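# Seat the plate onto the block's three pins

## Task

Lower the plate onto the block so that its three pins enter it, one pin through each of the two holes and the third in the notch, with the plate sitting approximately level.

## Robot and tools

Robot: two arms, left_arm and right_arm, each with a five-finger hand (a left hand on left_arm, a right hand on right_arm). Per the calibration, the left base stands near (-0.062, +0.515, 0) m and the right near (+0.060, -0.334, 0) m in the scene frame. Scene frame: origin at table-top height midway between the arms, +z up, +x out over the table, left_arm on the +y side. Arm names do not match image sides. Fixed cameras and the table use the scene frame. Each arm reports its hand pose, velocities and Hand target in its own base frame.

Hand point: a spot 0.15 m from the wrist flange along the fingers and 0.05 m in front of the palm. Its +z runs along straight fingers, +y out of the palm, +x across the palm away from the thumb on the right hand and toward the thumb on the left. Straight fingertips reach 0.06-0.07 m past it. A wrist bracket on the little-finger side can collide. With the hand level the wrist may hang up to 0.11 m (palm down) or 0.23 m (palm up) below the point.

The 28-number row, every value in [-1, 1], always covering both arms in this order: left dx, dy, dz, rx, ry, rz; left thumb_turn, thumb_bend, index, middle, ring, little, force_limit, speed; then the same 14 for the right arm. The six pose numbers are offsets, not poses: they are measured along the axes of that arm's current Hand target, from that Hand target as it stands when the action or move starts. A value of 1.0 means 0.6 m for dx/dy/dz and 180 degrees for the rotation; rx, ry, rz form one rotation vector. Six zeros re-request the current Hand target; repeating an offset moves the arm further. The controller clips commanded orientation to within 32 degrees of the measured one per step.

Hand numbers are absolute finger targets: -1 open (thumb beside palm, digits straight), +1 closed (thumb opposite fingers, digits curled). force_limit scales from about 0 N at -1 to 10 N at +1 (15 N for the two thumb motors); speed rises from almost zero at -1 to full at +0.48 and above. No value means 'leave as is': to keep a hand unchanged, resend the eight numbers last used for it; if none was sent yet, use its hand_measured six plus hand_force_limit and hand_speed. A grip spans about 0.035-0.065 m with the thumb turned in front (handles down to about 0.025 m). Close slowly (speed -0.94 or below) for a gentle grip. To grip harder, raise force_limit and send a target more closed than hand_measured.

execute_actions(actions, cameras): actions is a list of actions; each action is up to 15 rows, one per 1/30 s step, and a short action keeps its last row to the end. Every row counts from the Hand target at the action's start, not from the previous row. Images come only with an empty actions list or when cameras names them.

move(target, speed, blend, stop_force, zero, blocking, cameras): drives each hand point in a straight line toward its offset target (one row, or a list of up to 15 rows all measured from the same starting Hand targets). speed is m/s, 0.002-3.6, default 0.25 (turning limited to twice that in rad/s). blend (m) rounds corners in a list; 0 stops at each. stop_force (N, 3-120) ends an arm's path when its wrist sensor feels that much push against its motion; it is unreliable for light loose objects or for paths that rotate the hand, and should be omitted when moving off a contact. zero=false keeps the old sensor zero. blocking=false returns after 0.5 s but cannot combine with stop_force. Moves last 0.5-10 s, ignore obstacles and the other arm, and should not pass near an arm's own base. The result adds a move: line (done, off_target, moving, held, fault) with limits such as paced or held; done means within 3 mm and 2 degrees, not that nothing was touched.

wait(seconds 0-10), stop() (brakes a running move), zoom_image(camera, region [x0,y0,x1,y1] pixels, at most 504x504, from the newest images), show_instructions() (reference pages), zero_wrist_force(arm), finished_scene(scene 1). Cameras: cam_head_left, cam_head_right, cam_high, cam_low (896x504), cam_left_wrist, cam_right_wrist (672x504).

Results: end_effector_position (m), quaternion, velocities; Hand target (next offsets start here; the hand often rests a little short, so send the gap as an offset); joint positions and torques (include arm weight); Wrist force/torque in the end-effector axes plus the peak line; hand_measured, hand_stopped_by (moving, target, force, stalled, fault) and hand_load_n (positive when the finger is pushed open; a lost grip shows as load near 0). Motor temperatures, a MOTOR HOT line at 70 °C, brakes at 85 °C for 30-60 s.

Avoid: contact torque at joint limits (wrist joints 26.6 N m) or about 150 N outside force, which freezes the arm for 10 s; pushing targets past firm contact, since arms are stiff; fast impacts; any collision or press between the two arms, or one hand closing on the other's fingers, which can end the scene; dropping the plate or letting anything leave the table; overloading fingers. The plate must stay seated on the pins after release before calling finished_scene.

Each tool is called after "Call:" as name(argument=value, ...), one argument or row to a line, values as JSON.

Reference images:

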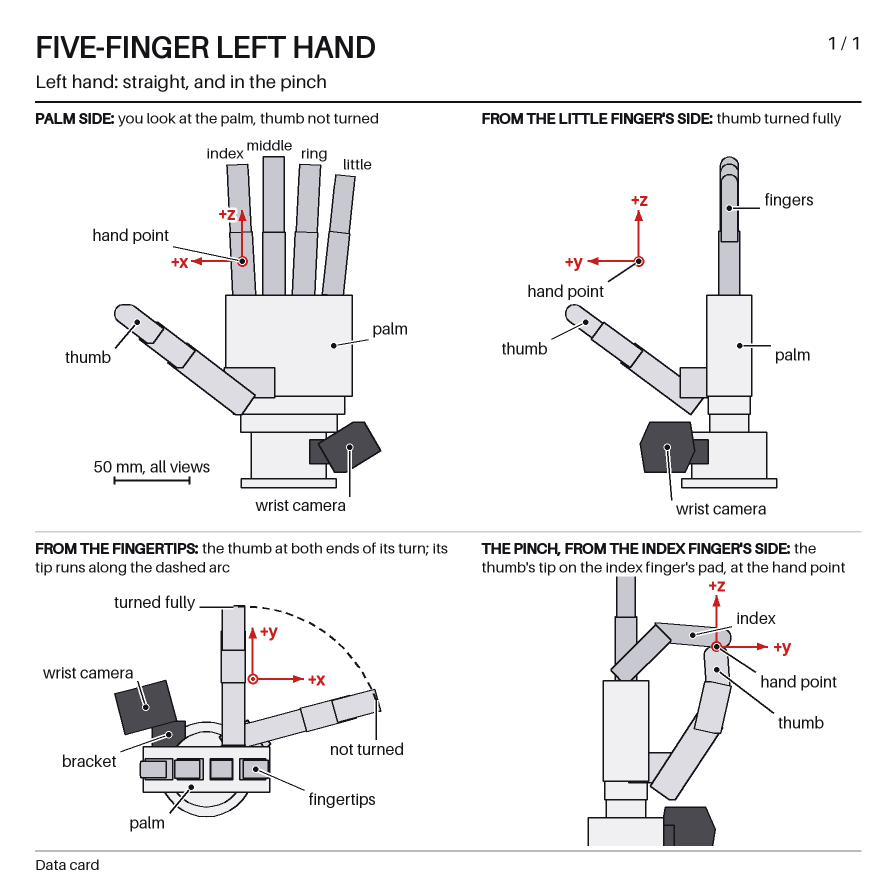

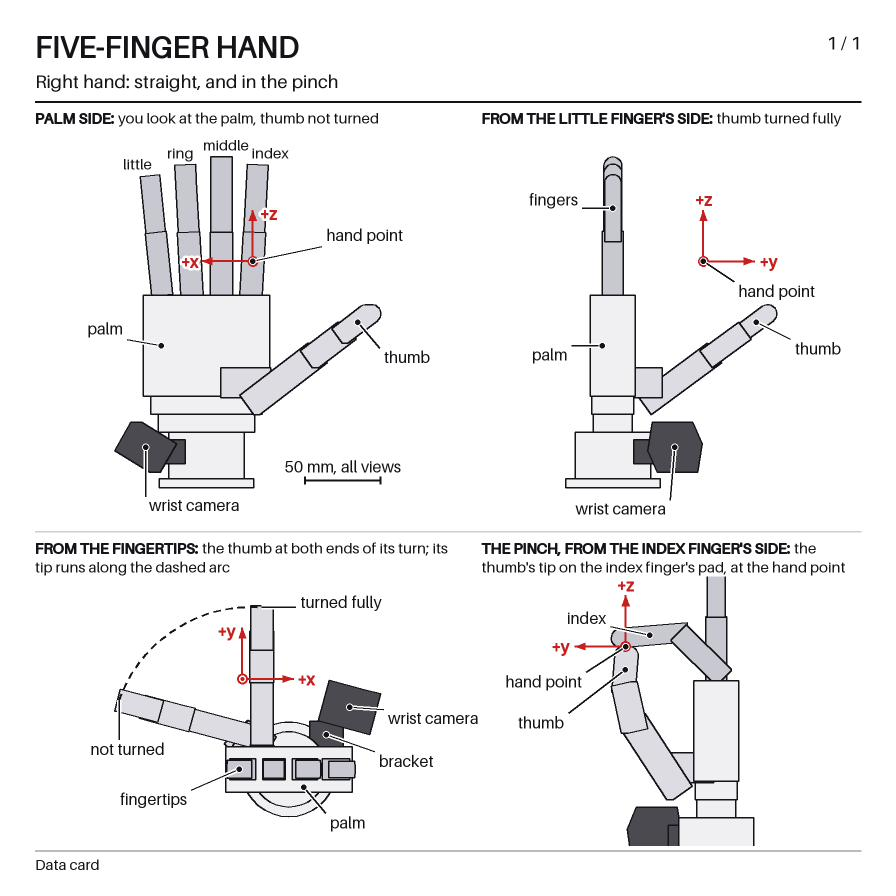

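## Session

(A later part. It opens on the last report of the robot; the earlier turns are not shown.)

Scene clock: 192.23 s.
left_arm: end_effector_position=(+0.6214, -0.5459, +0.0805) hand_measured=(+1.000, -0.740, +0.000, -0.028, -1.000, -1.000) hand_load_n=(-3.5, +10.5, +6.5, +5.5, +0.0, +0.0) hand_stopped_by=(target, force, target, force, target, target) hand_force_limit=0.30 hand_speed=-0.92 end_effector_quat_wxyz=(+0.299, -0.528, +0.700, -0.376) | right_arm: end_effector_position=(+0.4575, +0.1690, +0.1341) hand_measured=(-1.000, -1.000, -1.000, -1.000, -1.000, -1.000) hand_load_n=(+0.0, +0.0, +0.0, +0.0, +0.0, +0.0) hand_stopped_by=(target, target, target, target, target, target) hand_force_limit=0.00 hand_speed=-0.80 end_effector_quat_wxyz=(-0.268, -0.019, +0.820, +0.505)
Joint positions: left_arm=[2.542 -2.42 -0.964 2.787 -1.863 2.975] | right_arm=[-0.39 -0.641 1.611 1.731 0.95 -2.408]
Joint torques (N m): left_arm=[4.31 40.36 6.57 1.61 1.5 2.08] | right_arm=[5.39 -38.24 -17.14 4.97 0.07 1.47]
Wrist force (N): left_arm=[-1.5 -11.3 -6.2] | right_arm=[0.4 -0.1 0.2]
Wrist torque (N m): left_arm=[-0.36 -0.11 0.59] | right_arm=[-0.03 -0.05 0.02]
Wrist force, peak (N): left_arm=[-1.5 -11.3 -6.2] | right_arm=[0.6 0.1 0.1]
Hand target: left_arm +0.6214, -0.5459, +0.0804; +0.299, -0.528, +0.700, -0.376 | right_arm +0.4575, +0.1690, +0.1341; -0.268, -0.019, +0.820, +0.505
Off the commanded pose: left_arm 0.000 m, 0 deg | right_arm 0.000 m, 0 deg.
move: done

Call:
wait(
  seconds=0,
  cameras=["cam_right_wrist","cam_low","cam_head_left","cam_left_wrist"],
)

Call:
zoom_image(
  camera="cam_right_wrist",
  region=[300, 222, 360, 282],
)

Call:
zoom_image(
  camera="cam_left_wrist",
  region=[170, 160, 350, 310],
)

Call:
zoom_image(
  camera="cam_left_wrist",
  region=[245, 210, 285, 250],
)

Call:
zoom_image(
  camera="cam_left_wrist",
  region=[300, 230, 340, 270],
)

Scene clock: 193.23 s.
left_arm: end_effector_position=(+0.6214, -0.5459, +0.0804) hand_measured=(+1.000, -0.740, +0.000, -0.028, -1.000, -1.000) hand_load_n=(-3.0, +10.0, +6.5, +5.5, -0.5, +0.0) hand_stopped_by=(target, force, target, force, target, target) hand_force_limit=0.30 hand_speed=-0.92 end_effector_quat_wxyz=(+0.299, -0.529, +0.700, -0.376) | right_arm: end_effector_position=(+0.4575, +0.1690, +0.1341) hand_measured=(-1.000, -1.000, -1.000, -1.000, -1.000, -1.000) hand_load_n=(+0.0, +0.0, +0.0, +0.0, +0.0, +0.0) hand_stopped_by=(target, target, target, target, target, target) hand_force_limit=0.00 hand_speed=-0.80 end_effector_quat_wxyz=(-0.268, -0.019, +0.820, +0.505)
Joint positions: left_arm=[2.542 -2.42 -0.964 2.787 -1.863 2.975] | right_arm=[-0.39 -0.641 1.611 1.731 0.95 -2.408]
Joint torques (N m): left_arm=[-2.32 40.9 6.95 1.16 1.2 1.99] | right_arm=[4.87 -39.31 -16.68 5.01 -0.24 1.38]
Wrist force (N): left_arm=[-1.4 -11.5 -5.8] | right_arm=[0.3 -0.2 0.3]
Wrist torque (N m): left_arm=[-0.36 -0.12 0.59] | right_arm=[-0.03 -0.04 0.02]
Wrist force, peak (N): left_arm=[-1.3 -12.2 -6.6] | right_arm=[0.5 -0.3 0.4]
Hand target: left_arm +0.6214, -0.5459, +0.0804; +0.299, -0.528, +0.700, -0.376 | right_arm +0.4575, +0.1690, +0.1341; -0.268, -0.019, +0.820, +0.505
Off the commanded pose: left_arm 0.000 m, 0 deg | right_arm 0.000 m, 0 deg.
Images, in order (width x height): cam_head_left 896x504, cam_low 896x504, cam_left_wrist 672x504, cam_right_wrist 672x504.

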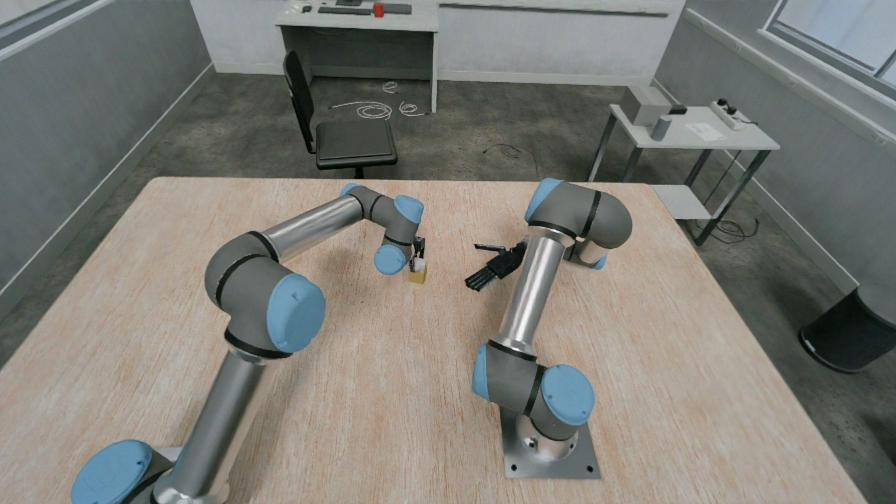

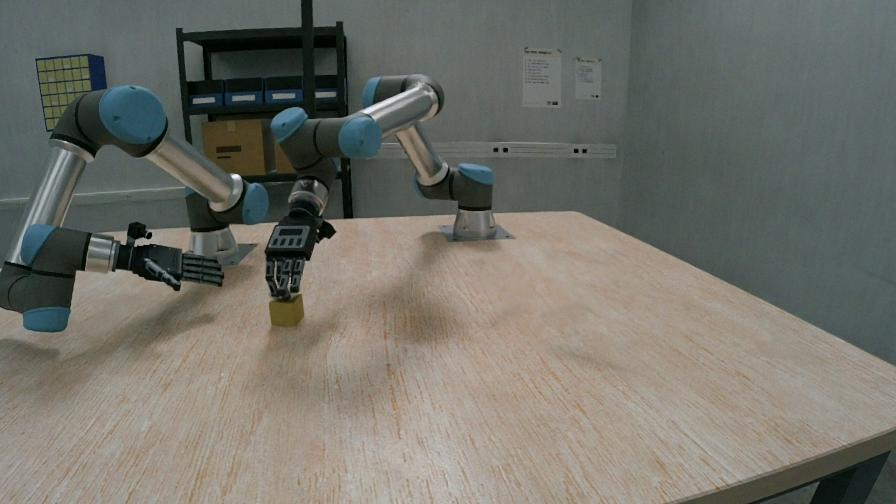

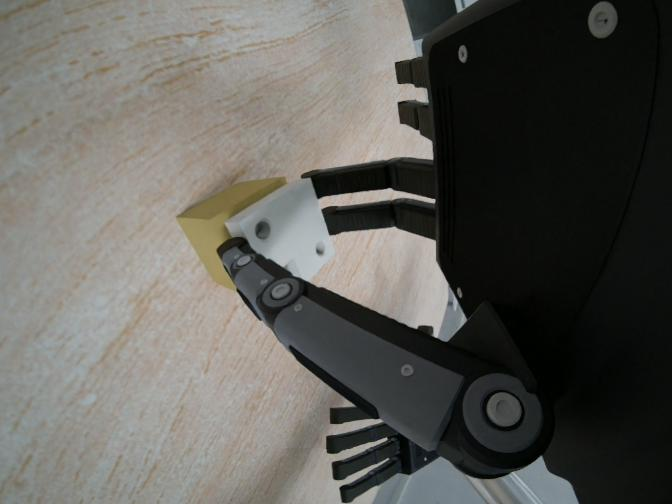

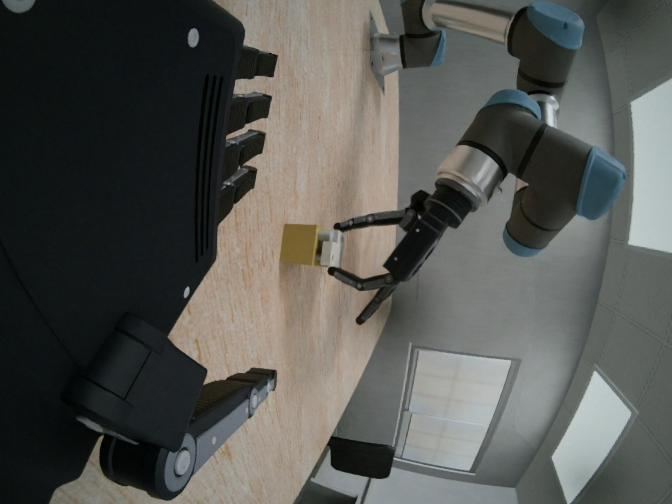

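Scaled by 8.400 from the camera's 672x504 image, which has a finer 960x720 frame.

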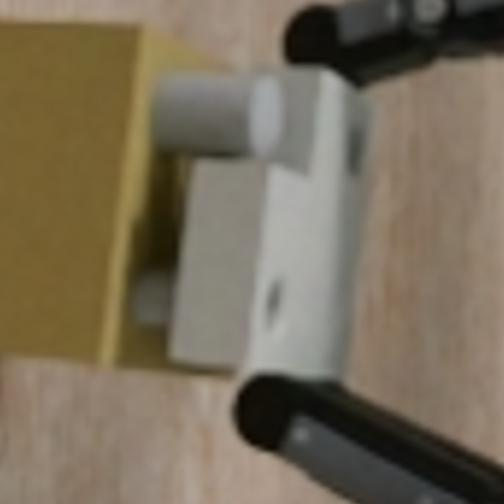

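Scaled by 2.800 from the camera's 672x504 image, which has a finer 960x720 frame.

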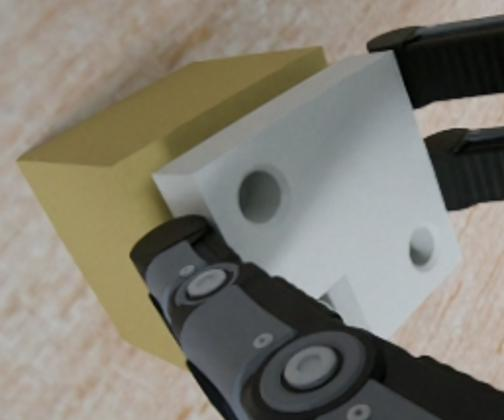

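Scaled by 12.600 from the camera's 672x504 image, which has a finer 960x720 frame.

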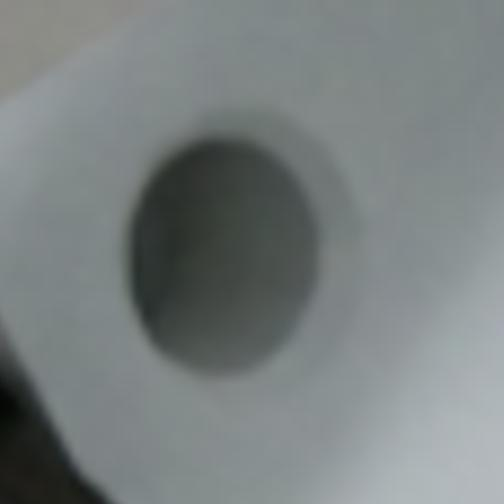

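Scaled by 12.600 from the camera's 672x504 image, which has a finer 960x720 frame.

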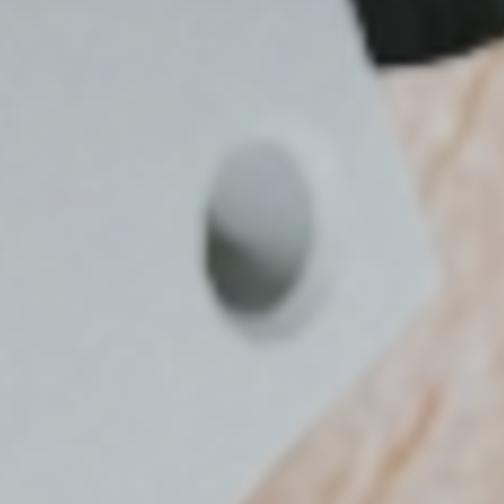

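Call:
move(
  target=[-0.00039,-0.000115,0.000195,-0.00012,-0.00467,-0.003,1,-0.45,0.0,0.1,-1,-1,0.3,-0.92,0,0,0,0,0,0,-1,-1,-1,-1,-1,-1,0,-0.8],
  speed=0.02,
)

Call:
move(
  target=[0.00078,0.00023,-0.00039,0.00024,0.00934,0.006,1,-0.45,0.0,0.1,-1,-1,0.3,-0.92,0,0,0,0,0,0,-1,-1,-1,-1,-1,-1,0,-0.8],
  speed=0.02,
)

Scene clock: 197.93 s.
left_arm: end_effector_position=(+0.6215, -0.5457, +0.0804) hand_measured=(+1.000, -0.740, +0.000, -0.028, -1.000, -1.000) hand_load_n=(-3.5, +10.0, +6.0, +6.5, +0.0, +0.0) hand_stopped_by=(target, force, target, force, target, target) hand_force_limit=0.30 hand_speed=-0.92 end_effector_quat_wxyz=(+0.303, -0.535, +0.695, -0.373) | right_arm: end_effector_position=(+0.4575, +0.1690, +0.1341) hand_measured=(-1.000, -1.000, -1.000, -1.000, -1.000, -1.000) hand_load_n=(+0.0, +0.0, +0.0, +0.0, +0.0, +0.0) hand_stopped_by=(target, target, target, target, target, target) hand_force_limit=0.00 hand_speed=-0.80 end_effector_quat_wxyz=(-0.268, -0.019, +0.820, +0.505)
Joint positions: left_arm=[2.538 -2.425 -0.957 2.78 -1.88 2.962] | right_arm=[-0.39 -0.641 1.611 1.731 0.95 -2.408]
Joint torques (N m): left_arm=[-7.45 42.11 25.47 -2.73 -1.95 -2.37] | right_arm=[5.61 -38.25 -18.05 4.84 0.13 1.29]
Wrist force (N): left_arm=[1.6 -8.2 -3.7] | right_arm=[0.3 -0.1 0.3]
Wrist torque (N m): left_arm=[-0.30 -0.06 0.65] | right_arm=[-0.02 -0.04 0.02]
Wrist force, peak (N): left_arm=[-1.3 -12.2 -6.6] | right_arm=[0.5 -0.2 0.4]
Hand target: left_arm +0.6215, -0.5457, +0.0804; +0.303, -0.535, +0.695, -0.373 | right_arm +0.4575, +0.1690, +0.1341; -0.268, -0.019, +0.820, +0.505
Off the commanded pose: left_arm 0.000 m, 0 deg | right_arm 0.000 m, 0 deg.
move: done

Scene clock: 199.13 s.
left_arm: end_effector_position=(+0.6212, -0.5461, +0.0804) hand_measured=(+1.000, -0.740, +0.000, -0.028, -1.000, -1.000) hand_load_n=(+0.0, +10.0, +8.0, +5.5, +0.0, +0.0) hand_stopped_by=(target, force, target, force, target, target) hand_force_limit=0.30 hand_speed=-0.92 end_effector_quat_wxyz=(+0.296, -0.522, +0.705, -0.378) | right_arm: end_effector_position=(+0.4575, +0.1690, +0.1341) hand_measured=(-1.000, -1.000, -1.000, -1.000, -1.000, -1.000) hand_load_n=(+0.0, +0.0, +0.5, +0.0, +0.0, +0.0) hand_stopped_by=(target, target, target, target, target, target) hand_force_limit=0.00 hand_speed=-0.80 end_effector_quat_wxyz=(-0.268, -0.019, +0.820, +0.505)
Joint positions: left_arm=[2.546 -2.416 -0.971 2.794 -1.845 2.987] | right_arm=[-0.39 -0.641 1.611 1.731 0.95 -2.408]
Joint torques (N m): left_arm=[7.6 54.11 6.54 1.1 1.95 2.43] | right_arm=[5.11 -38.65 -16.94 4.79 0.39 1.38]
Wrist force (N): left_arm=[0.4 -11.2 -5.1] | right_arm=[0.4 -0.1 0.1]
Wrist torque (N m): left_arm=[-0.30 -0.14 0.44] | right_arm=[-0.03 -0.03 0.02]
Wrist force, peak (N): left_arm=[-1.9 -11.6 -6.0] | right_arm=[0.5 0.1 0.5]
Hand target: left_arm +0.6212, -0.5461, +0.0804; +0.296, -0.522, +0.705, -0.378 | right_arm +0.4575, +0.1690, +0.1341; -0.268, -0.019, +0.820, +0.505
Off the commanded pose: left_arm 0.000 m, 0 deg | right_arm 0.000 m, 0 deg.
move: done

Call:
move(
  target=[-0.00065,0.00022,0.0006,-0.0002,-0.00794,-0.0051,1,-0.45,0.0,0.1,-1,-1,0.3,-0.92,0,0,0,0,0,0,-1,-1,-1,-1,-1,-1,0,-0.8],
  speed=0.02,
)

Scene clock: 201.00 s.
left_arm: end_effector_position=(+0.6215, -0.5458, +0.0801) hand_measured=(+1.000, -0.740, +0.000, -0.028, -1.000, -1.000) hand_load_n=(-3.5, +10.0, +6.0, +7.0, +0.0, +0.0) hand_stopped_by=(target, force, target, force, target, target) hand_force_limit=0.30 hand_speed=-0.92 end_effector_quat_wxyz=(+0.302, -0.533, +0.697, -0.374) | right_arm: end_effector_position=(+0.4575, +0.1690, +0.1341) hand_measured=(-1.000, -1.000, -1.000, -1.000, -1.000, -1.000) hand_load_n=(+0.0, +0.0, +0.0, +0.0, +0.0, +0.0) hand_stopped_by=(target, target, target, target, target, target) hand_force_limit=0.00 hand_speed=-0.80 end_effector_quat_wxyz=(-0.268, -0.019, +0.820, +0.505)
Joint positions: left_arm=[2.539 -2.423 -0.959 2.783 -1.875 2.966] | right_arm=[-0.39 -0.641 1.611 1.731 0.95 -2.408]
Joint torques (N m): left_arm=[-7.55 39.97 25.4 -3.48 -1.87 -2.22] | right_arm=[5.88 -39.33 -17.27 4.81 0.31 1.2]
Wrist force (N): left_arm=[1.9 -10.9 -4.7] | right_arm=[0.2 -0.1 0.2]
Wrist torque (N m): left_arm=[-0.36 -0.04 0.68] | right_arm=[-0.01 -0.02 0.01]
Wrist force, peak (N): left_arm=[2.4 -12.1 -5.7] | right_arm=[0.6 0.0 0.2]
Hand target: left_arm +0.6215, -0.5458, +0.0801; +0.302, -0.533, +0.697, -0.374 | right_arm +0.4575, +0.1690, +0.1341; -0.268, -0.019, +0.820, +0.505
Off the commanded pose: left_arm 0.000 m, 0 deg | right_arm 0.000 m, 0 deg.
move: done

Call:
move(
  target=[-0.000485,-0.000095,-0.00042,0.00151,0.0052,-0.00303,1,-0.45,0.0,0.1,-1,-1,0.3,-0.92,0,0,0,0,0,0,-1,-1,-1,-1,-1,-1,0,-0.8],
  speed=0.02,
)

Call:
move(
  target=[0.00136,0.00031,0.00064,-0.0029,-0.00574,0.00906,1,-0.45,0.0,0.1,-1,-1,0.3,-0.92,0,0,0,0,0,0,-1,-1,-1,-1,-1,-1,0,-0.8],
  speed=0.02,
)

Scene clock: 203.80 s.
left_arm: end_effector_position=(+0.6214, -0.5455, +0.0803) hand_measured=(+1.000, -0.740, +0.000, -0.028, -1.000, -1.000) hand_load_n=(+0.0, +9.5, +8.5, +6.5, +0.0, +0.0) hand_stopped_by=(target, force, target, force, target, target) hand_force_limit=0.30 hand_speed=-0.92 end_effector_quat_wxyz=(+0.295, -0.532, +0.696, -0.381) | right_arm: end_effector_position=(+0.4575, +0.1690, +0.1341) hand_measured=(-1.000, -1.000, -1.000, -1.000, -1.000, -1.000) hand_load_n=(+0.0, +0.0, +0.0, -0.5, +0.0, +0.0) hand_stopped_by=(target, target, target, target, target, target) hand_force_limit=0.00 hand_speed=-0.80 end_effector_quat_wxyz=(-0.268, -0.019, +0.820, +0.505)
Joint positions: left_arm=[2.546 -2.413 -0.98 2.802 -1.854 2.962] | right_arm=[-0.39 -0.641 1.611 1.731 0.95 -2.408]
Joint torques (N m): left_arm=[8.65 55.8 6.38 1.18 1.62 -2.2] | right_arm=[4.99 -40.12 -16.58 4.54 0.49 1.5]
Wrist force (N): left_arm=[1.8 -9.2 -2.9] | right_arm=[0.5 0.0 0.2]
Wrist torque (N m): left_arm=[-0.32 -0.16 0.64] | right_arm=[-0.01 -0.04 0.03]
Wrist force, peak (N): left_arm=[1.8 -12.0 -5.8] | right_arm=[0.5 -0.5 0.2]
Hand target: left_arm +0.6214, -0.5455, +0.0803; +0.295, -0.532, +0.696, -0.381 | right_arm +0.4575, +0.1690, +0.1341; -0.268, -0.019, +0.820, +0.505
Off the commanded pose: left_arm 0.000 m, 0 deg | right_arm 0.000 m, 0 deg.
move: done

Scene clock: 205.00 s.
left_arm: end_effector_position=(+0.6214, -0.5463, +0.0799) hand_measured=(+1.000, -0.740, +0.000, -0.028, -1.000, -1.000) hand_load_n=(-1.0, +11.0, +6.5, +6.0, -0.5, +0.0) hand_stopped_by=(target, force, target, force, target, target) hand_force_limit=0.30 hand_speed=-0.92 end_effector_quat_wxyz=(+0.305, -0.527, +0.702, -0.369) | right_arm: end_effector_position=(+0.4575, +0.1690, +0.1341) hand_measured=(-1.000, -1.000, -1.000, -1.000, -1.000, -1.000) hand_load_n=(+0.0, +0.0, +0.0, +0.0, +0.0, +0.0) hand_stopped_by=(target, target, target, target, target, target) hand_force_limit=0.00 hand_speed=-0.80 end_effector_quat_wxyz=(-0.268, -0.019, +0.820, +0.505)
Joint positions: left_arm=[2.536 -2.43 -0.945 2.77 -1.878 2.982] | right_arm=[-0.39 -0.641 1.611 1.731 0.95 -2.408]
Joint torques (N m): left_arm=[-9.52 45.96 28.64 -2.41 -1.77 2.32] | right_arm=[4.67 -38.72 -17.03 4.75 0.16 1.3]
Wrist force (N): left_arm=[0.0 -5.0 -0.8] | right_arm=[0.4 -0.3 0.2]
Wrist torque (N m): left_arm=[-0.15 -0.07 0.40] | right_arm=[-0.05 -0.05 0.02]
Wrist force, peak (N): left_arm=[1.7 -9.9 -3.1] | right_arm=[0.7 -0.2 0.1]
Hand target: left_arm +0.6214, -0.5463, +0.0799; +0.305, -0.527, +0.702, -0.369 | right_arm +0.4575, +0.1690, +0.1341; -0.268, -0.019, +0.820, +0.505
Off the commanded pose: left_arm 0.000 m, 0 deg | right_arm 0.000 m, 0 deg.
move: done

Call:
move(
  target=[0.00006,0.0021,0.00135,0,0,0,1,-0.45,0.0,0.1,-1,-1,0.3,-0.92,0,0,0,0,0,0,-1,-1,-1,-1,-1,-1,0,-0.8],
  speed=0.01,
  stop_force=9,
)

Scene clock: 206.43 s.
left_arm: end_effector_position=(+0.6214, -0.5463, +0.0785) hand_measured=(+1.000, -0.740, +0.000, -0.028, -1.000, -1.000) hand_load_n=(-1.0, +10.0, +6.5, +6.0, +0.0, +0.0) hand_stopped_by=(target, force, target, force, target, target) hand_force_limit=0.30 hand_speed=-0.92 end_effector_quat_wxyz=(+0.305, -0.527, +0.702, -0.369) | right_arm: end_effector_position=(+0.4575, +0.1690, +0.1341) hand_measured=(-1.000, -1.000, -1.000, -1.000, -1.000, -1.000) hand_load_n=(+0.0, +0.0, +0.0, +0.0, +0.0, +0.0) hand_stopped_by=(target, target, target, target, target, target) hand_force_limit=0.00 hand_speed=-0.80 end_effector_quat_wxyz=(-0.268, -0.019, +0.820, +0.505)
Joint positions: left_arm=[2.536 -2.431 -0.947 2.773 -1.878 2.982] | right_arm=[-0.39 -0.641 1.611 1.731 0.95 -2.408]
Joint torques (N m): left_arm=[-4.46 40.06 6.99 0.72 0.38 2.27] | right_arm=[5.12 -38.26 -16.68 4.43 0.36 1.37]
Wrist force (N): left_arm=[0.6 -12.2 -6.4] | right_arm=[0.3 -0.2 0.1]
Wrist torque (N m): left_arm=[-0.40 -0.13 0.50] | right_arm=[-0.03 -0.02 0.02]
Wrist force, peak (N): left_arm=[0.6 -12.7 -6.9] | right_arm=[0.6 -0.3 0.4]
Hand target: left_arm +0.6214, -0.5463, +0.0785; +0.305, -0.527, +0.702, -0.369 | right_arm +0.4575, +0.1690, +0.1341; -0.268, -0.019, +0.820, +0.505
Off the commanded pose: left_arm 0.000 m, 0 deg | right_arm 0.000 m, 0 deg.
move: contact (left_arm)

Call:
move(
  target=[-0.00027,-0.00008,0.000137,-0.00008,-0.00327,-0.0021,1,-0.45,0.0,0.1,-1,-1,0.3,-0.92,0,0,0,0,0,0,-1,-1,-1,-1,-1,-1,0,-0.8],
  speed=0.02,
)

Call:
move(
  target=[0.00034,0.00008,0.00016,-0.00073,-0.00144,0.00227,1,-0.45,0.0,0.1,-1,-1,0.3,-0.92,0,0,0,0,0,0,-1,-1,-1,-1,-1,-1,0,-0.8],
  speed=0.02,
)

Call:
move(
  target=[-0.000175,-0.000095,0.00074,-0.00536,0.00088,-0.00116,1,-0.45,0.0,0.1,-1,-1,0.3,-0.92,0,0,0,0,0,0,-1,-1,-1,-1,-1,-1,0,-0.8],
  speed=0.02,
)

Call:
move(
  target=[0.00035,0.00019,-0.00148,0.01072,-0.00176,0.00232,1,-0.45,0.0,0.1,-1,-1,0.3,-0.92,0,0,0,0,0,0,-1,-1,-1,-1,-1,-1,0,-0.8],
  speed=0.02,
)

Scene clock: 207.93 s.
left_arm: end_effector_position=(+0.6215, -0.5462, +0.0785) hand_measured=(+1.000, -0.740, +0.000, -0.028, -1.000, -1.000) hand_load_n=(-2.5, +10.0, +5.5, +7.0, +0.0, +0.0) hand_stopped_by=(target, force, target, force, target, target) hand_force_limit=0.30 hand_speed=-0.92 end_effector_quat_wxyz=(+0.307, -0.531, +0.699, -0.367) | right_arm: end_effector_position=(+0.4575, +0.1690, +0.1341) hand_measured=(-1.000, -1.000, -1.000, -1.000, -1.000, -1.000) hand_load_n=(+0.0, +0.0, +0.0, +0.0, +0.0, +0.0) hand_stopped_by=(target, target, target, target, target, target) hand_force_limit=0.00 hand_speed=-0.80 end_effector_quat_wxyz=(-0.268, -0.019, +0.820, +0.505)
Joint positions: left_arm=[2.533 -2.434 -0.942 2.768 -1.891 2.973] | right_arm=[-0.39 -0.641 1.611 1.731 0.95 -2.408]
Joint torques (N m): left_arm=[-8.56 42.33 26.23 -3.14 -2 -1.78] | right_arm=[4.01 -39.68 -16.66 4.75 0.28 1.56]
Wrist force (N): left_arm=[1.7 -9.7 -4.9] | right_arm=[0.7 -0.1 0.1]
Wrist torque (N m): left_arm=[-0.28 -0.07 0.64] | right_arm=[-0.02 -0.08 0.04]
Wrist force, peak (N): left_arm=[0.6 -12.9 -7.0] | right_arm=[0.7 -0.1 0.1]
Hand target: left_arm +0.6215, -0.5462, +0.0785; +0.307, -0.531, +0.699, -0.367 | right_arm +0.4575, +0.1690, +0.1341; -0.268, -0.019, +0.820, +0.505
Off the commanded pose: left_arm 0.000 m, 0 deg | right_arm 0.000 m, 0 deg.
move: done

Scene clock: 208.67 s.
left_arm: end_effector_position=(+0.6215, -0.5464, +0.0784) hand_measured=(+1.000, -0.740, +0.000, -0.028, -1.000, -1.000) hand_load_n=(-3.0, +10.5, +5.5, +6.5, +0.0, +0.0) hand_stopped_by=(target, force, target, force, target, target) hand_force_limit=0.30 hand_speed=-0.92 end_effector_quat_wxyz=(+0.309, -0.530, +0.701, -0.364) | right_arm: end_effector_position=(+0.4575, +0.1690, +0.1341) hand_measured=(-1.000, -1.000, -1.000, -1.000, -1.000, -1.000) hand_load_n=(+0.0, +0.0, -0.5, +0.0, +0.0, +0.0) hand_stopped_by=(target, target, target, target, target, target) hand_force_limit=0.00 hand_speed=-0.80 end_effector_quat_wxyz=(-0.268, -0.019, +0.820, +0.505)
Joint positions: left_arm=[2.531 -2.439 -0.933 2.76 -1.897 2.977] | right_arm=[-0.39 -0.641 1.611 1.731 0.95 -2.408]
Joint torques (N m): left_arm=[-9.23 43 25.19 -2.56 -1.6 2.36] | right_arm=[5.42 -39.53 -16.82 4.69 0.52 1.27]
Wrist force (N): left_arm=[-0.3 -7.4 -2.9] | right_arm=[0.3 0.0 0.0]
Wrist torque (N m): left_arm=[-0.25 -0.08 0.49] | right_arm=[0.01 -0.03 0.03]
Wrist force, peak (N): left_arm=[1.6 -9.8 -4.7] | right_arm=[0.5 -0.3 0.3]
Hand target: left_arm +0.6215, -0.5464, +0.0784; +0.309, -0.530, +0.701, -0.364 | right_arm +0.4575, +0.1690, +0.1341; -0.268, -0.019, +0.820, +0.505
Off the commanded pose: left_arm 0.000 m, 0 deg | right_arm 0.000 m, 0 deg.
move: done

Scene clock: 209.50 s.
left_arm: end_effector_position=(+0.6219, -0.5464, +0.0782) hand_measured=(+1.000, -0.740, +0.000, -0.028, -1.000, -1.000) hand_load_n=(-1.5, +11.5, +4.5, +5.5, +0.0, +0.0) hand_stopped_by=(target, force, target, force, target, target) hand_force_limit=0.30 hand_speed=-0.92 end_effector_quat_wxyz=(+0.303, -0.533, +0.703, -0.360) | right_arm: end_effector_position=(+0.4575, +0.1690, +0.1341) hand_measured=(-1.000, -1.000, -1.000, -1.000, -1.000, -1.000) hand_load_n=(+0.0, +0.0, +0.0, +0.0, +0.0, +0.0) hand_stopped_by=(target, target, target, target, target, target) hand_force_limit=0.00 hand_speed=-0.80 end_effector_quat_wxyz=(-0.268, -0.019, +0.820, +0.505)
Joint positions: left_arm=[2.534 -2.449 -0.909 2.731 -1.889 2.97] | right_arm=[-0.39 -0.641 1.611 1.731 0.95 -2.408]
Joint torques (N m): left_arm=[8.51 45.65 27.2 -2.54 1.62 -2.34] | right_arm=[6.37 -39.01 -16.93 4.75 0.28 1.4]
Wrist force (N): left_arm=[0.9 -5.5 -3.4] | right_arm=[0.5 0.0 0.1]
Wrist torque (N m): left_arm=[-0.17 -0.09 0.57] | right_arm=[0.00 -0.04 0.04]
Wrist force, peak (N): left_arm=[-0.4 -8.5 -3.9] | right_arm=[0.5 -0.4 0.2]
Hand target: left_arm +0.6220, -0.5464, +0.0782; +0.303, -0.533, +0.703, -0.360 | right_arm +0.4575, +0.1690, +0.1341; -0.268, -0.019, +0.820, +0.505
Off the commanded pose: left_arm 0.000 m, 0 deg | right_arm 0.000 m, 0 deg.
move: done

Scene clock: 210.73 s.
left_arm: end_effector_position=(+0.6211, -0.5464, +0.0786) hand_measured=(+1.000, -0.740, +0.000, -0.028, -1.000, -1.000) hand_load_n=(-1.0, +9.5, +7.5, +7.5, -0.5, +0.0) hand_stopped_by=(target, force, target, force, target, target) hand_force_limit=0.30 hand_speed=-0.92 end_effector_quat_wxyz=(+0.315, -0.527, +0.698, -0.369) | right_arm: end_effector_position=(+0.4575, +0.1690, +0.1341) hand_measured=(-1.000, -1.000, -1.000, -1.000, -1.000, -1.000) hand_load_n=(+0.0, +0.0, +0.0, +0.0, +0.0, +0.0) hand_stopped_by=(target, target, target, target, target, target) hand_force_limit=0.00 hand_speed=-0.80 end_effector_quat_wxyz=(-0.268, -0.019, +0.820, +0.505)
Joint positions: left_arm=[2.528 -2.429 -0.955 2.789 -1.905 2.985] | right_arm=[-0.39 -0.641 1.611 1.731 0.95 -2.408]
Joint torques (N m): left_arm=[-8.9 58.6 7.27 1.43 -1.64 2.4] | right_arm=[4.76 -38.16 -17.41 4.63 0.27 1.42]
Wrist force (N): left_arm=[0.8 -7.4 -1.7] | right_arm=[0.3 0.0 0.1]
Wrist torque (N m): left_arm=[-0.35 -0.13 0.54] | right_arm=[0.00 -0.02 0.03]
Wrist force, peak (N): left_arm=[1.3 -7.3 -5.3] | right_arm=[0.5 -0.1 0.3]
Hand target: left_arm +0.6211, -0.5464, +0.0786; +0.315, -0.527, +0.698, -0.369 | right_arm +0.4575, +0.1690, +0.1341; -0.268, -0.019, +0.820, +0.505
Off the commanded pose: left_arm 0.000 m, 0 deg | right_arm 0.000 m, 0 deg.
move: done

Call:
move(
  target=[-0.00014,0.00103,0.00146,-0.00536,0.00088,-0.00116,1,-0.45,0.0,0.1,-1,-1,0.3,-0.92,0,0,0,0,0,0,-1,-1,-1,-1,-1,-1,0,-0.8],
  speed=0.02,
  cameras=["cam_right_wrist","cam_low","cam_left_wrist"],
)

Call:
zoom_image(
  camera="cam_right_wrist",
  region=[300, 222, 360, 282],
)

Call:
zoom_image(
  camera="cam_left_wrist",
  region=[170, 160, 350, 310],
)

Call:
zoom_image(
  camera="cam_low",
  region=[260, 284, 310, 334],
)

Scene clock: 212.10 s.
left_arm: end_effector_position=(+0.6216, -0.5464, +0.0776) hand_measured=(+1.000, -0.740, +0.000, -0.028, -1.000, -1.000) hand_load_n=(-1.0, +10.5, +5.0, +5.5, +0.0, +0.0) hand_stopped_by=(target, force, target, force, target, target) hand_force_limit=0.30 hand_speed=-0.92 end_effector_quat_wxyz=(+0.309, -0.530, +0.701, -0.364) | right_arm: end_effector_position=(+0.4575, +0.1690, +0.1341) hand_measured=(-1.000, -1.000, -1.000, -1.000, -1.000, -1.000) hand_load_n=(+0.0, +0.0, +0.0, +0.0, +0.0, +0.0) hand_stopped_by=(target, target, target, target, target, target) hand_force_limit=0.00 hand_speed=-0.80 end_effector_quat_wxyz=(-0.268, -0.019, +0.820, +0.505)
Joint positions: left_arm=[2.531 -2.439 -0.934 2.762 -1.897 2.977] | right_arm=[-0.39 -0.641 1.611 1.731 0.95 -2.408]
Joint torques (N m): left_arm=[9.33 40.78 25.53 -2.64 1.55 -2.1] | right_arm=[6.94 -40.35 -17.91 4.59 0.14 1.43]
Wrist force (N): left_arm=[1.1 -10.3 -6.2] | right_arm=[0.2 -0.2 0.1]
Wrist torque (N m): left_arm=[-0.42 -0.11 0.63] | right_arm=[-0.02 -0.02 0.02]
Wrist force, peak (N): left_arm=[1.0 -11.3 -7.1] | right_arm=[0.3 -0.4 0.3]
Hand target: left_arm +0.6216, -0.5464, +0.0776; +0.309, -0.530, +0.701, -0.364 | right_arm +0.4575, +0.1690, +0.1341; -0.268, -0.019, +0.820, +0.505
Off the commanded pose: left_arm 0.000 m, 0 deg | right_arm 0.000 m, 0 deg.
move: done
Images, in order (width x height): cam_low 896x504, cam_left_wrist 672x504, cam_right_wrist 672x504.

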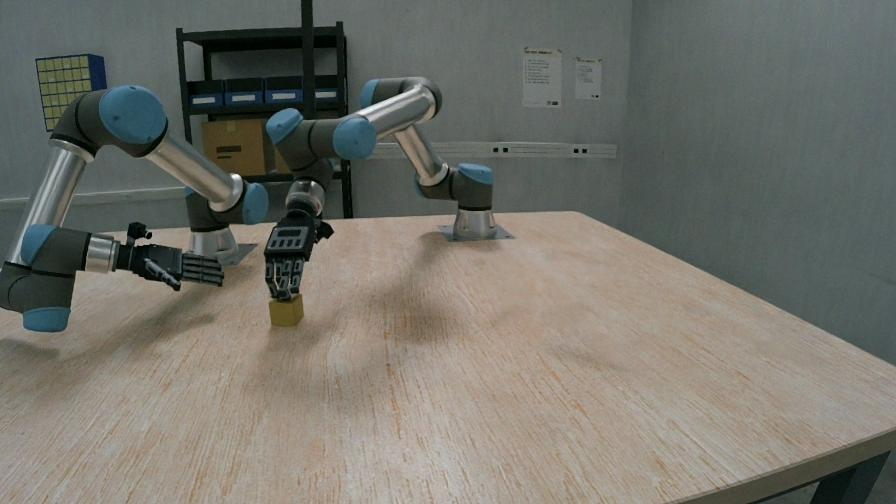

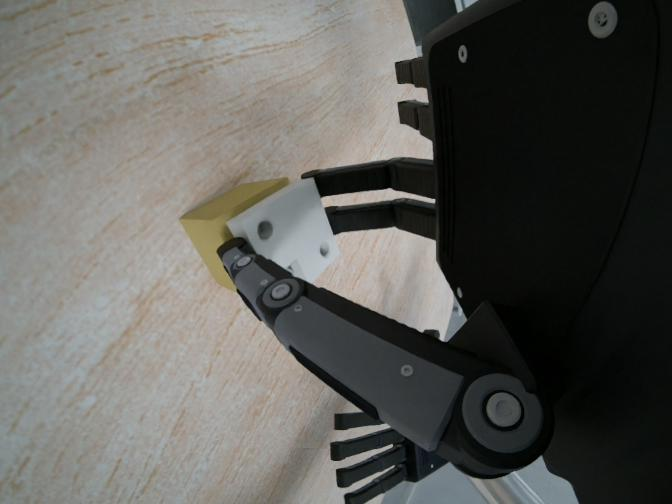

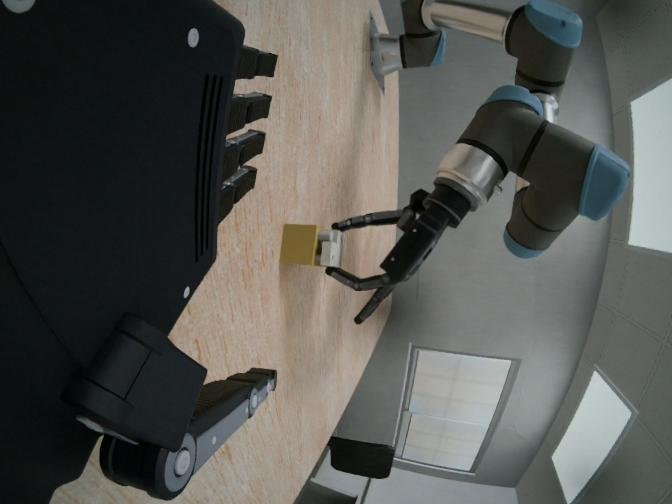

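Scaled by 8.400 from the camera's 672x504 image, which has a finer 960x720 frame.

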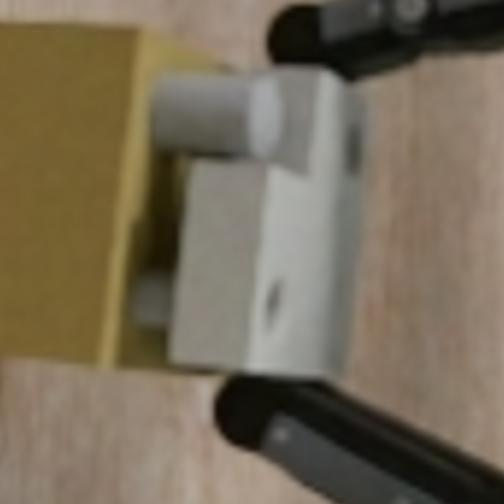

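Scaled by 2.800 from the camera's 672x504 image, which has a finer 960x720 frame.

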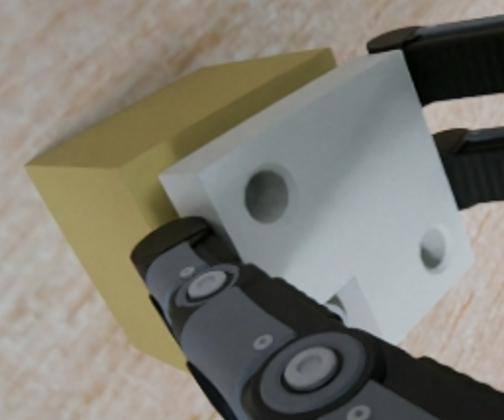

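Scaled by 10.080 from the camera's 896x504 image, which has a finer 1280x720 frame.

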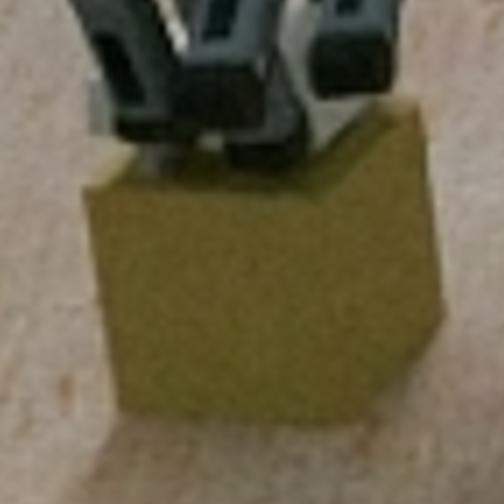

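Call:
zoom_image(
  camera="cam_left_wrist",
  region=[250, 212, 280, 242],
)

Call:
zoom_image(
  camera="cam_left_wrist",
  region=[310, 234, 340, 264],
)

Call:
zoom_image(
  camera="cam_left_wrist",
  region=[270, 250, 310, 290],
)

Scaled by 16.800 from the camera's 672x504 image, which has a finer 960x720 frame.

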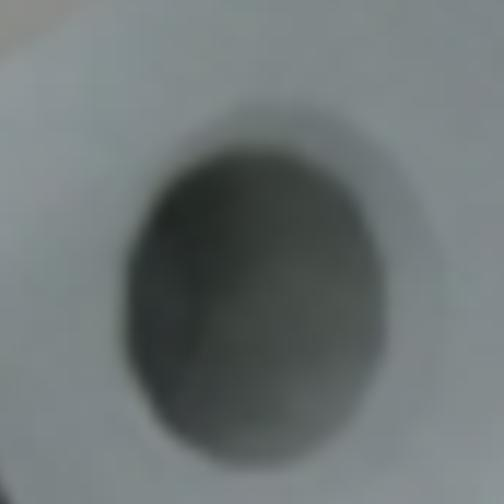

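Scaled by 16.800 from the camera's 672x504 image, which has a finer 960x720 frame.

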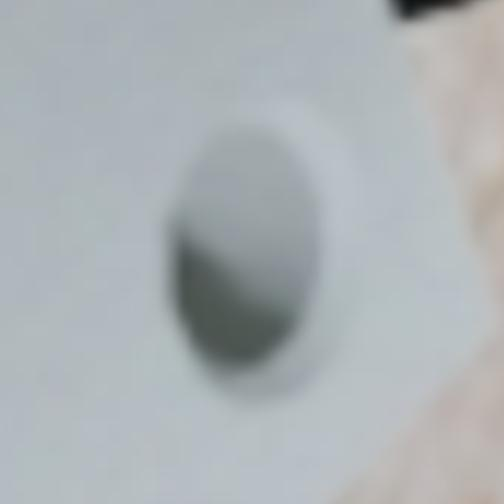

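Scaled by 12.600 from the camera's 672x504 image, which has a finer 960x720 frame.

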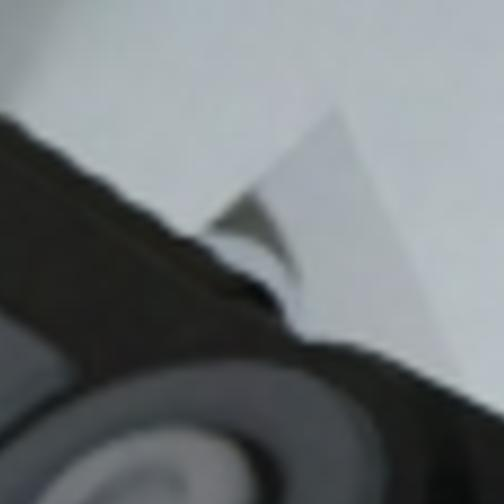

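Call:
wait(
  seconds=0,
  cameras=["cam_head_left","cam_head_right","cam_high"],
)

Call:
zoom_image(
  camera="cam_head_left",
  region=[403, 256, 433, 286],
)

Scene clock: 214.37 s.
left_arm: end_effector_position=(+0.6216, -0.5464, +0.0776) hand_measured=(+1.000, -0.740, +0.000, -0.028, -1.000, -1.000) hand_load_n=(-1.0, +10.5, +5.0, +5.5, +0.0, +0.0) hand_stopped_by=(target, force, target, force, target, target) hand_force_limit=0.30 hand_speed=-0.92 end_effector_quat_wxyz=(+0.309, -0.530, +0.701, -0.364) | right_arm: end_effector_position=(+0.4575, +0.1690, +0.1341) hand_measured=(-1.000, -1.000, -1.000, -1.000, -1.000, -1.000) hand_load_n=(+0.0, +0.0, +0.0, +0.0, +0.0, +0.0) hand_stopped_by=(target, target, target, target, target, target) hand_force_limit=0.00 hand_speed=-0.80 end_effector_quat_wxyz=(-0.268, -0.019, +0.820, +0.505)
Joint positions: left_arm=[2.531 -2.439 -0.934 2.762 -1.897 2.977] | right_arm=[-0.39 -0.641 1.611 1.731 0.95 -2.408]
Joint torques (N m): left_arm=[9.08 40.97 25.17 -2.81 1.43 -2.13] | right_arm=[6.75 -40.22 -17.6 4.71 0.56 1.29]
Wrist force (N): left_arm=[1.2 -11.2 -7.4] | right_arm=[0.4 0.0 0.0]
Wrist torque (N m): left_arm=[-0.38 -0.12 0.62] | right_arm=[-0.01 -0.02 0.03]
Wrist force, peak (N): left_arm=[1.2 -11.2 -7.4] | right_arm=[0.6 -0.5 0.2]
Hand target: left_arm +0.6216, -0.5464, +0.0776; +0.309, -0.530, +0.701, -0.364 | right_arm +0.4575, +0.1690, +0.1341; -0.268, -0.019, +0.820, +0.505
Off the commanded pose: left_arm 0.000 m, 0 deg | right_arm 0.000 m, 0 deg.
Images, in order (width x height): cam_head_left 896x504, cam_head_right 896x504, cam_high 896x504.

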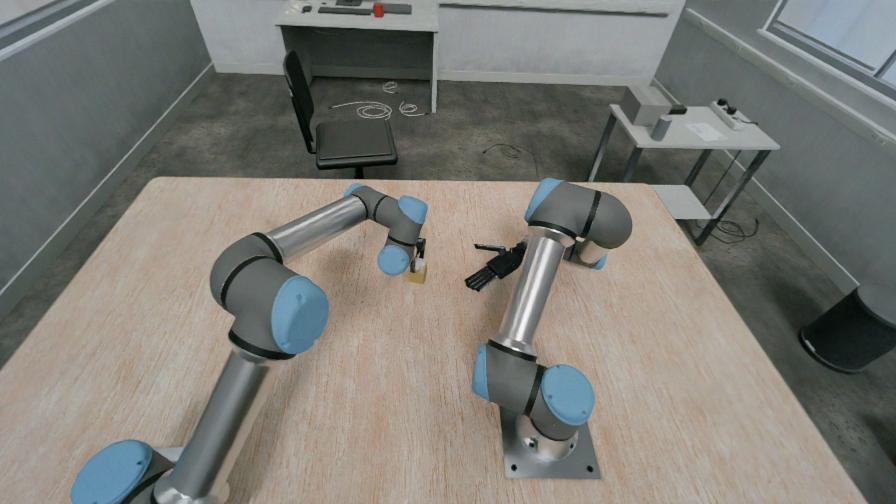

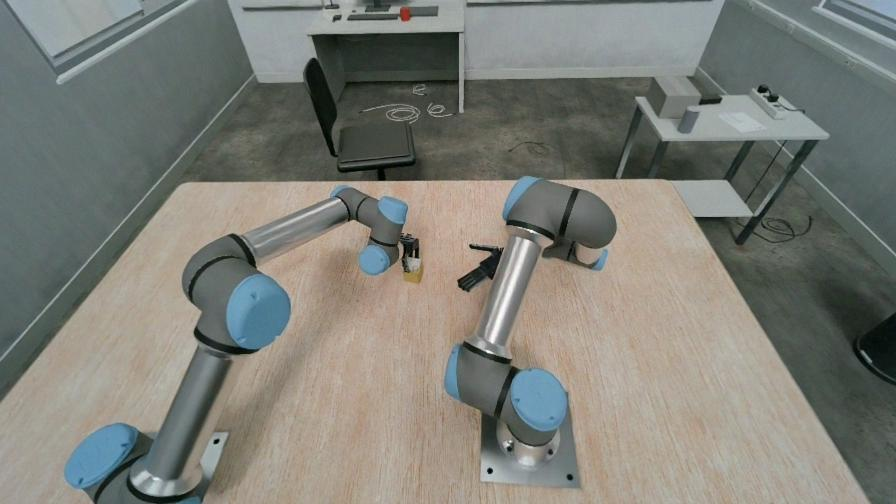

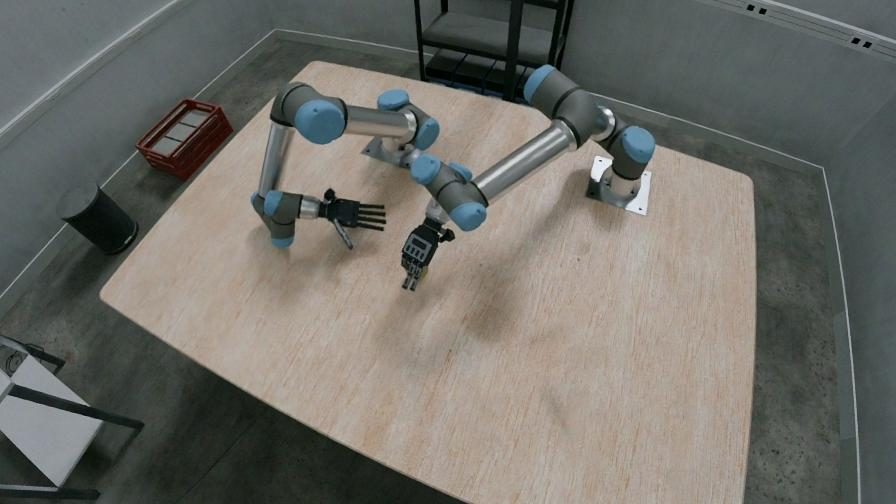

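Scaled by 16.800 from the camera's 896x504 image, which has a finer 1280x720 frame.

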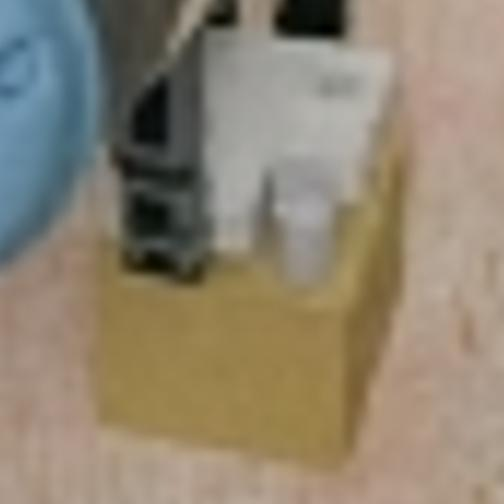

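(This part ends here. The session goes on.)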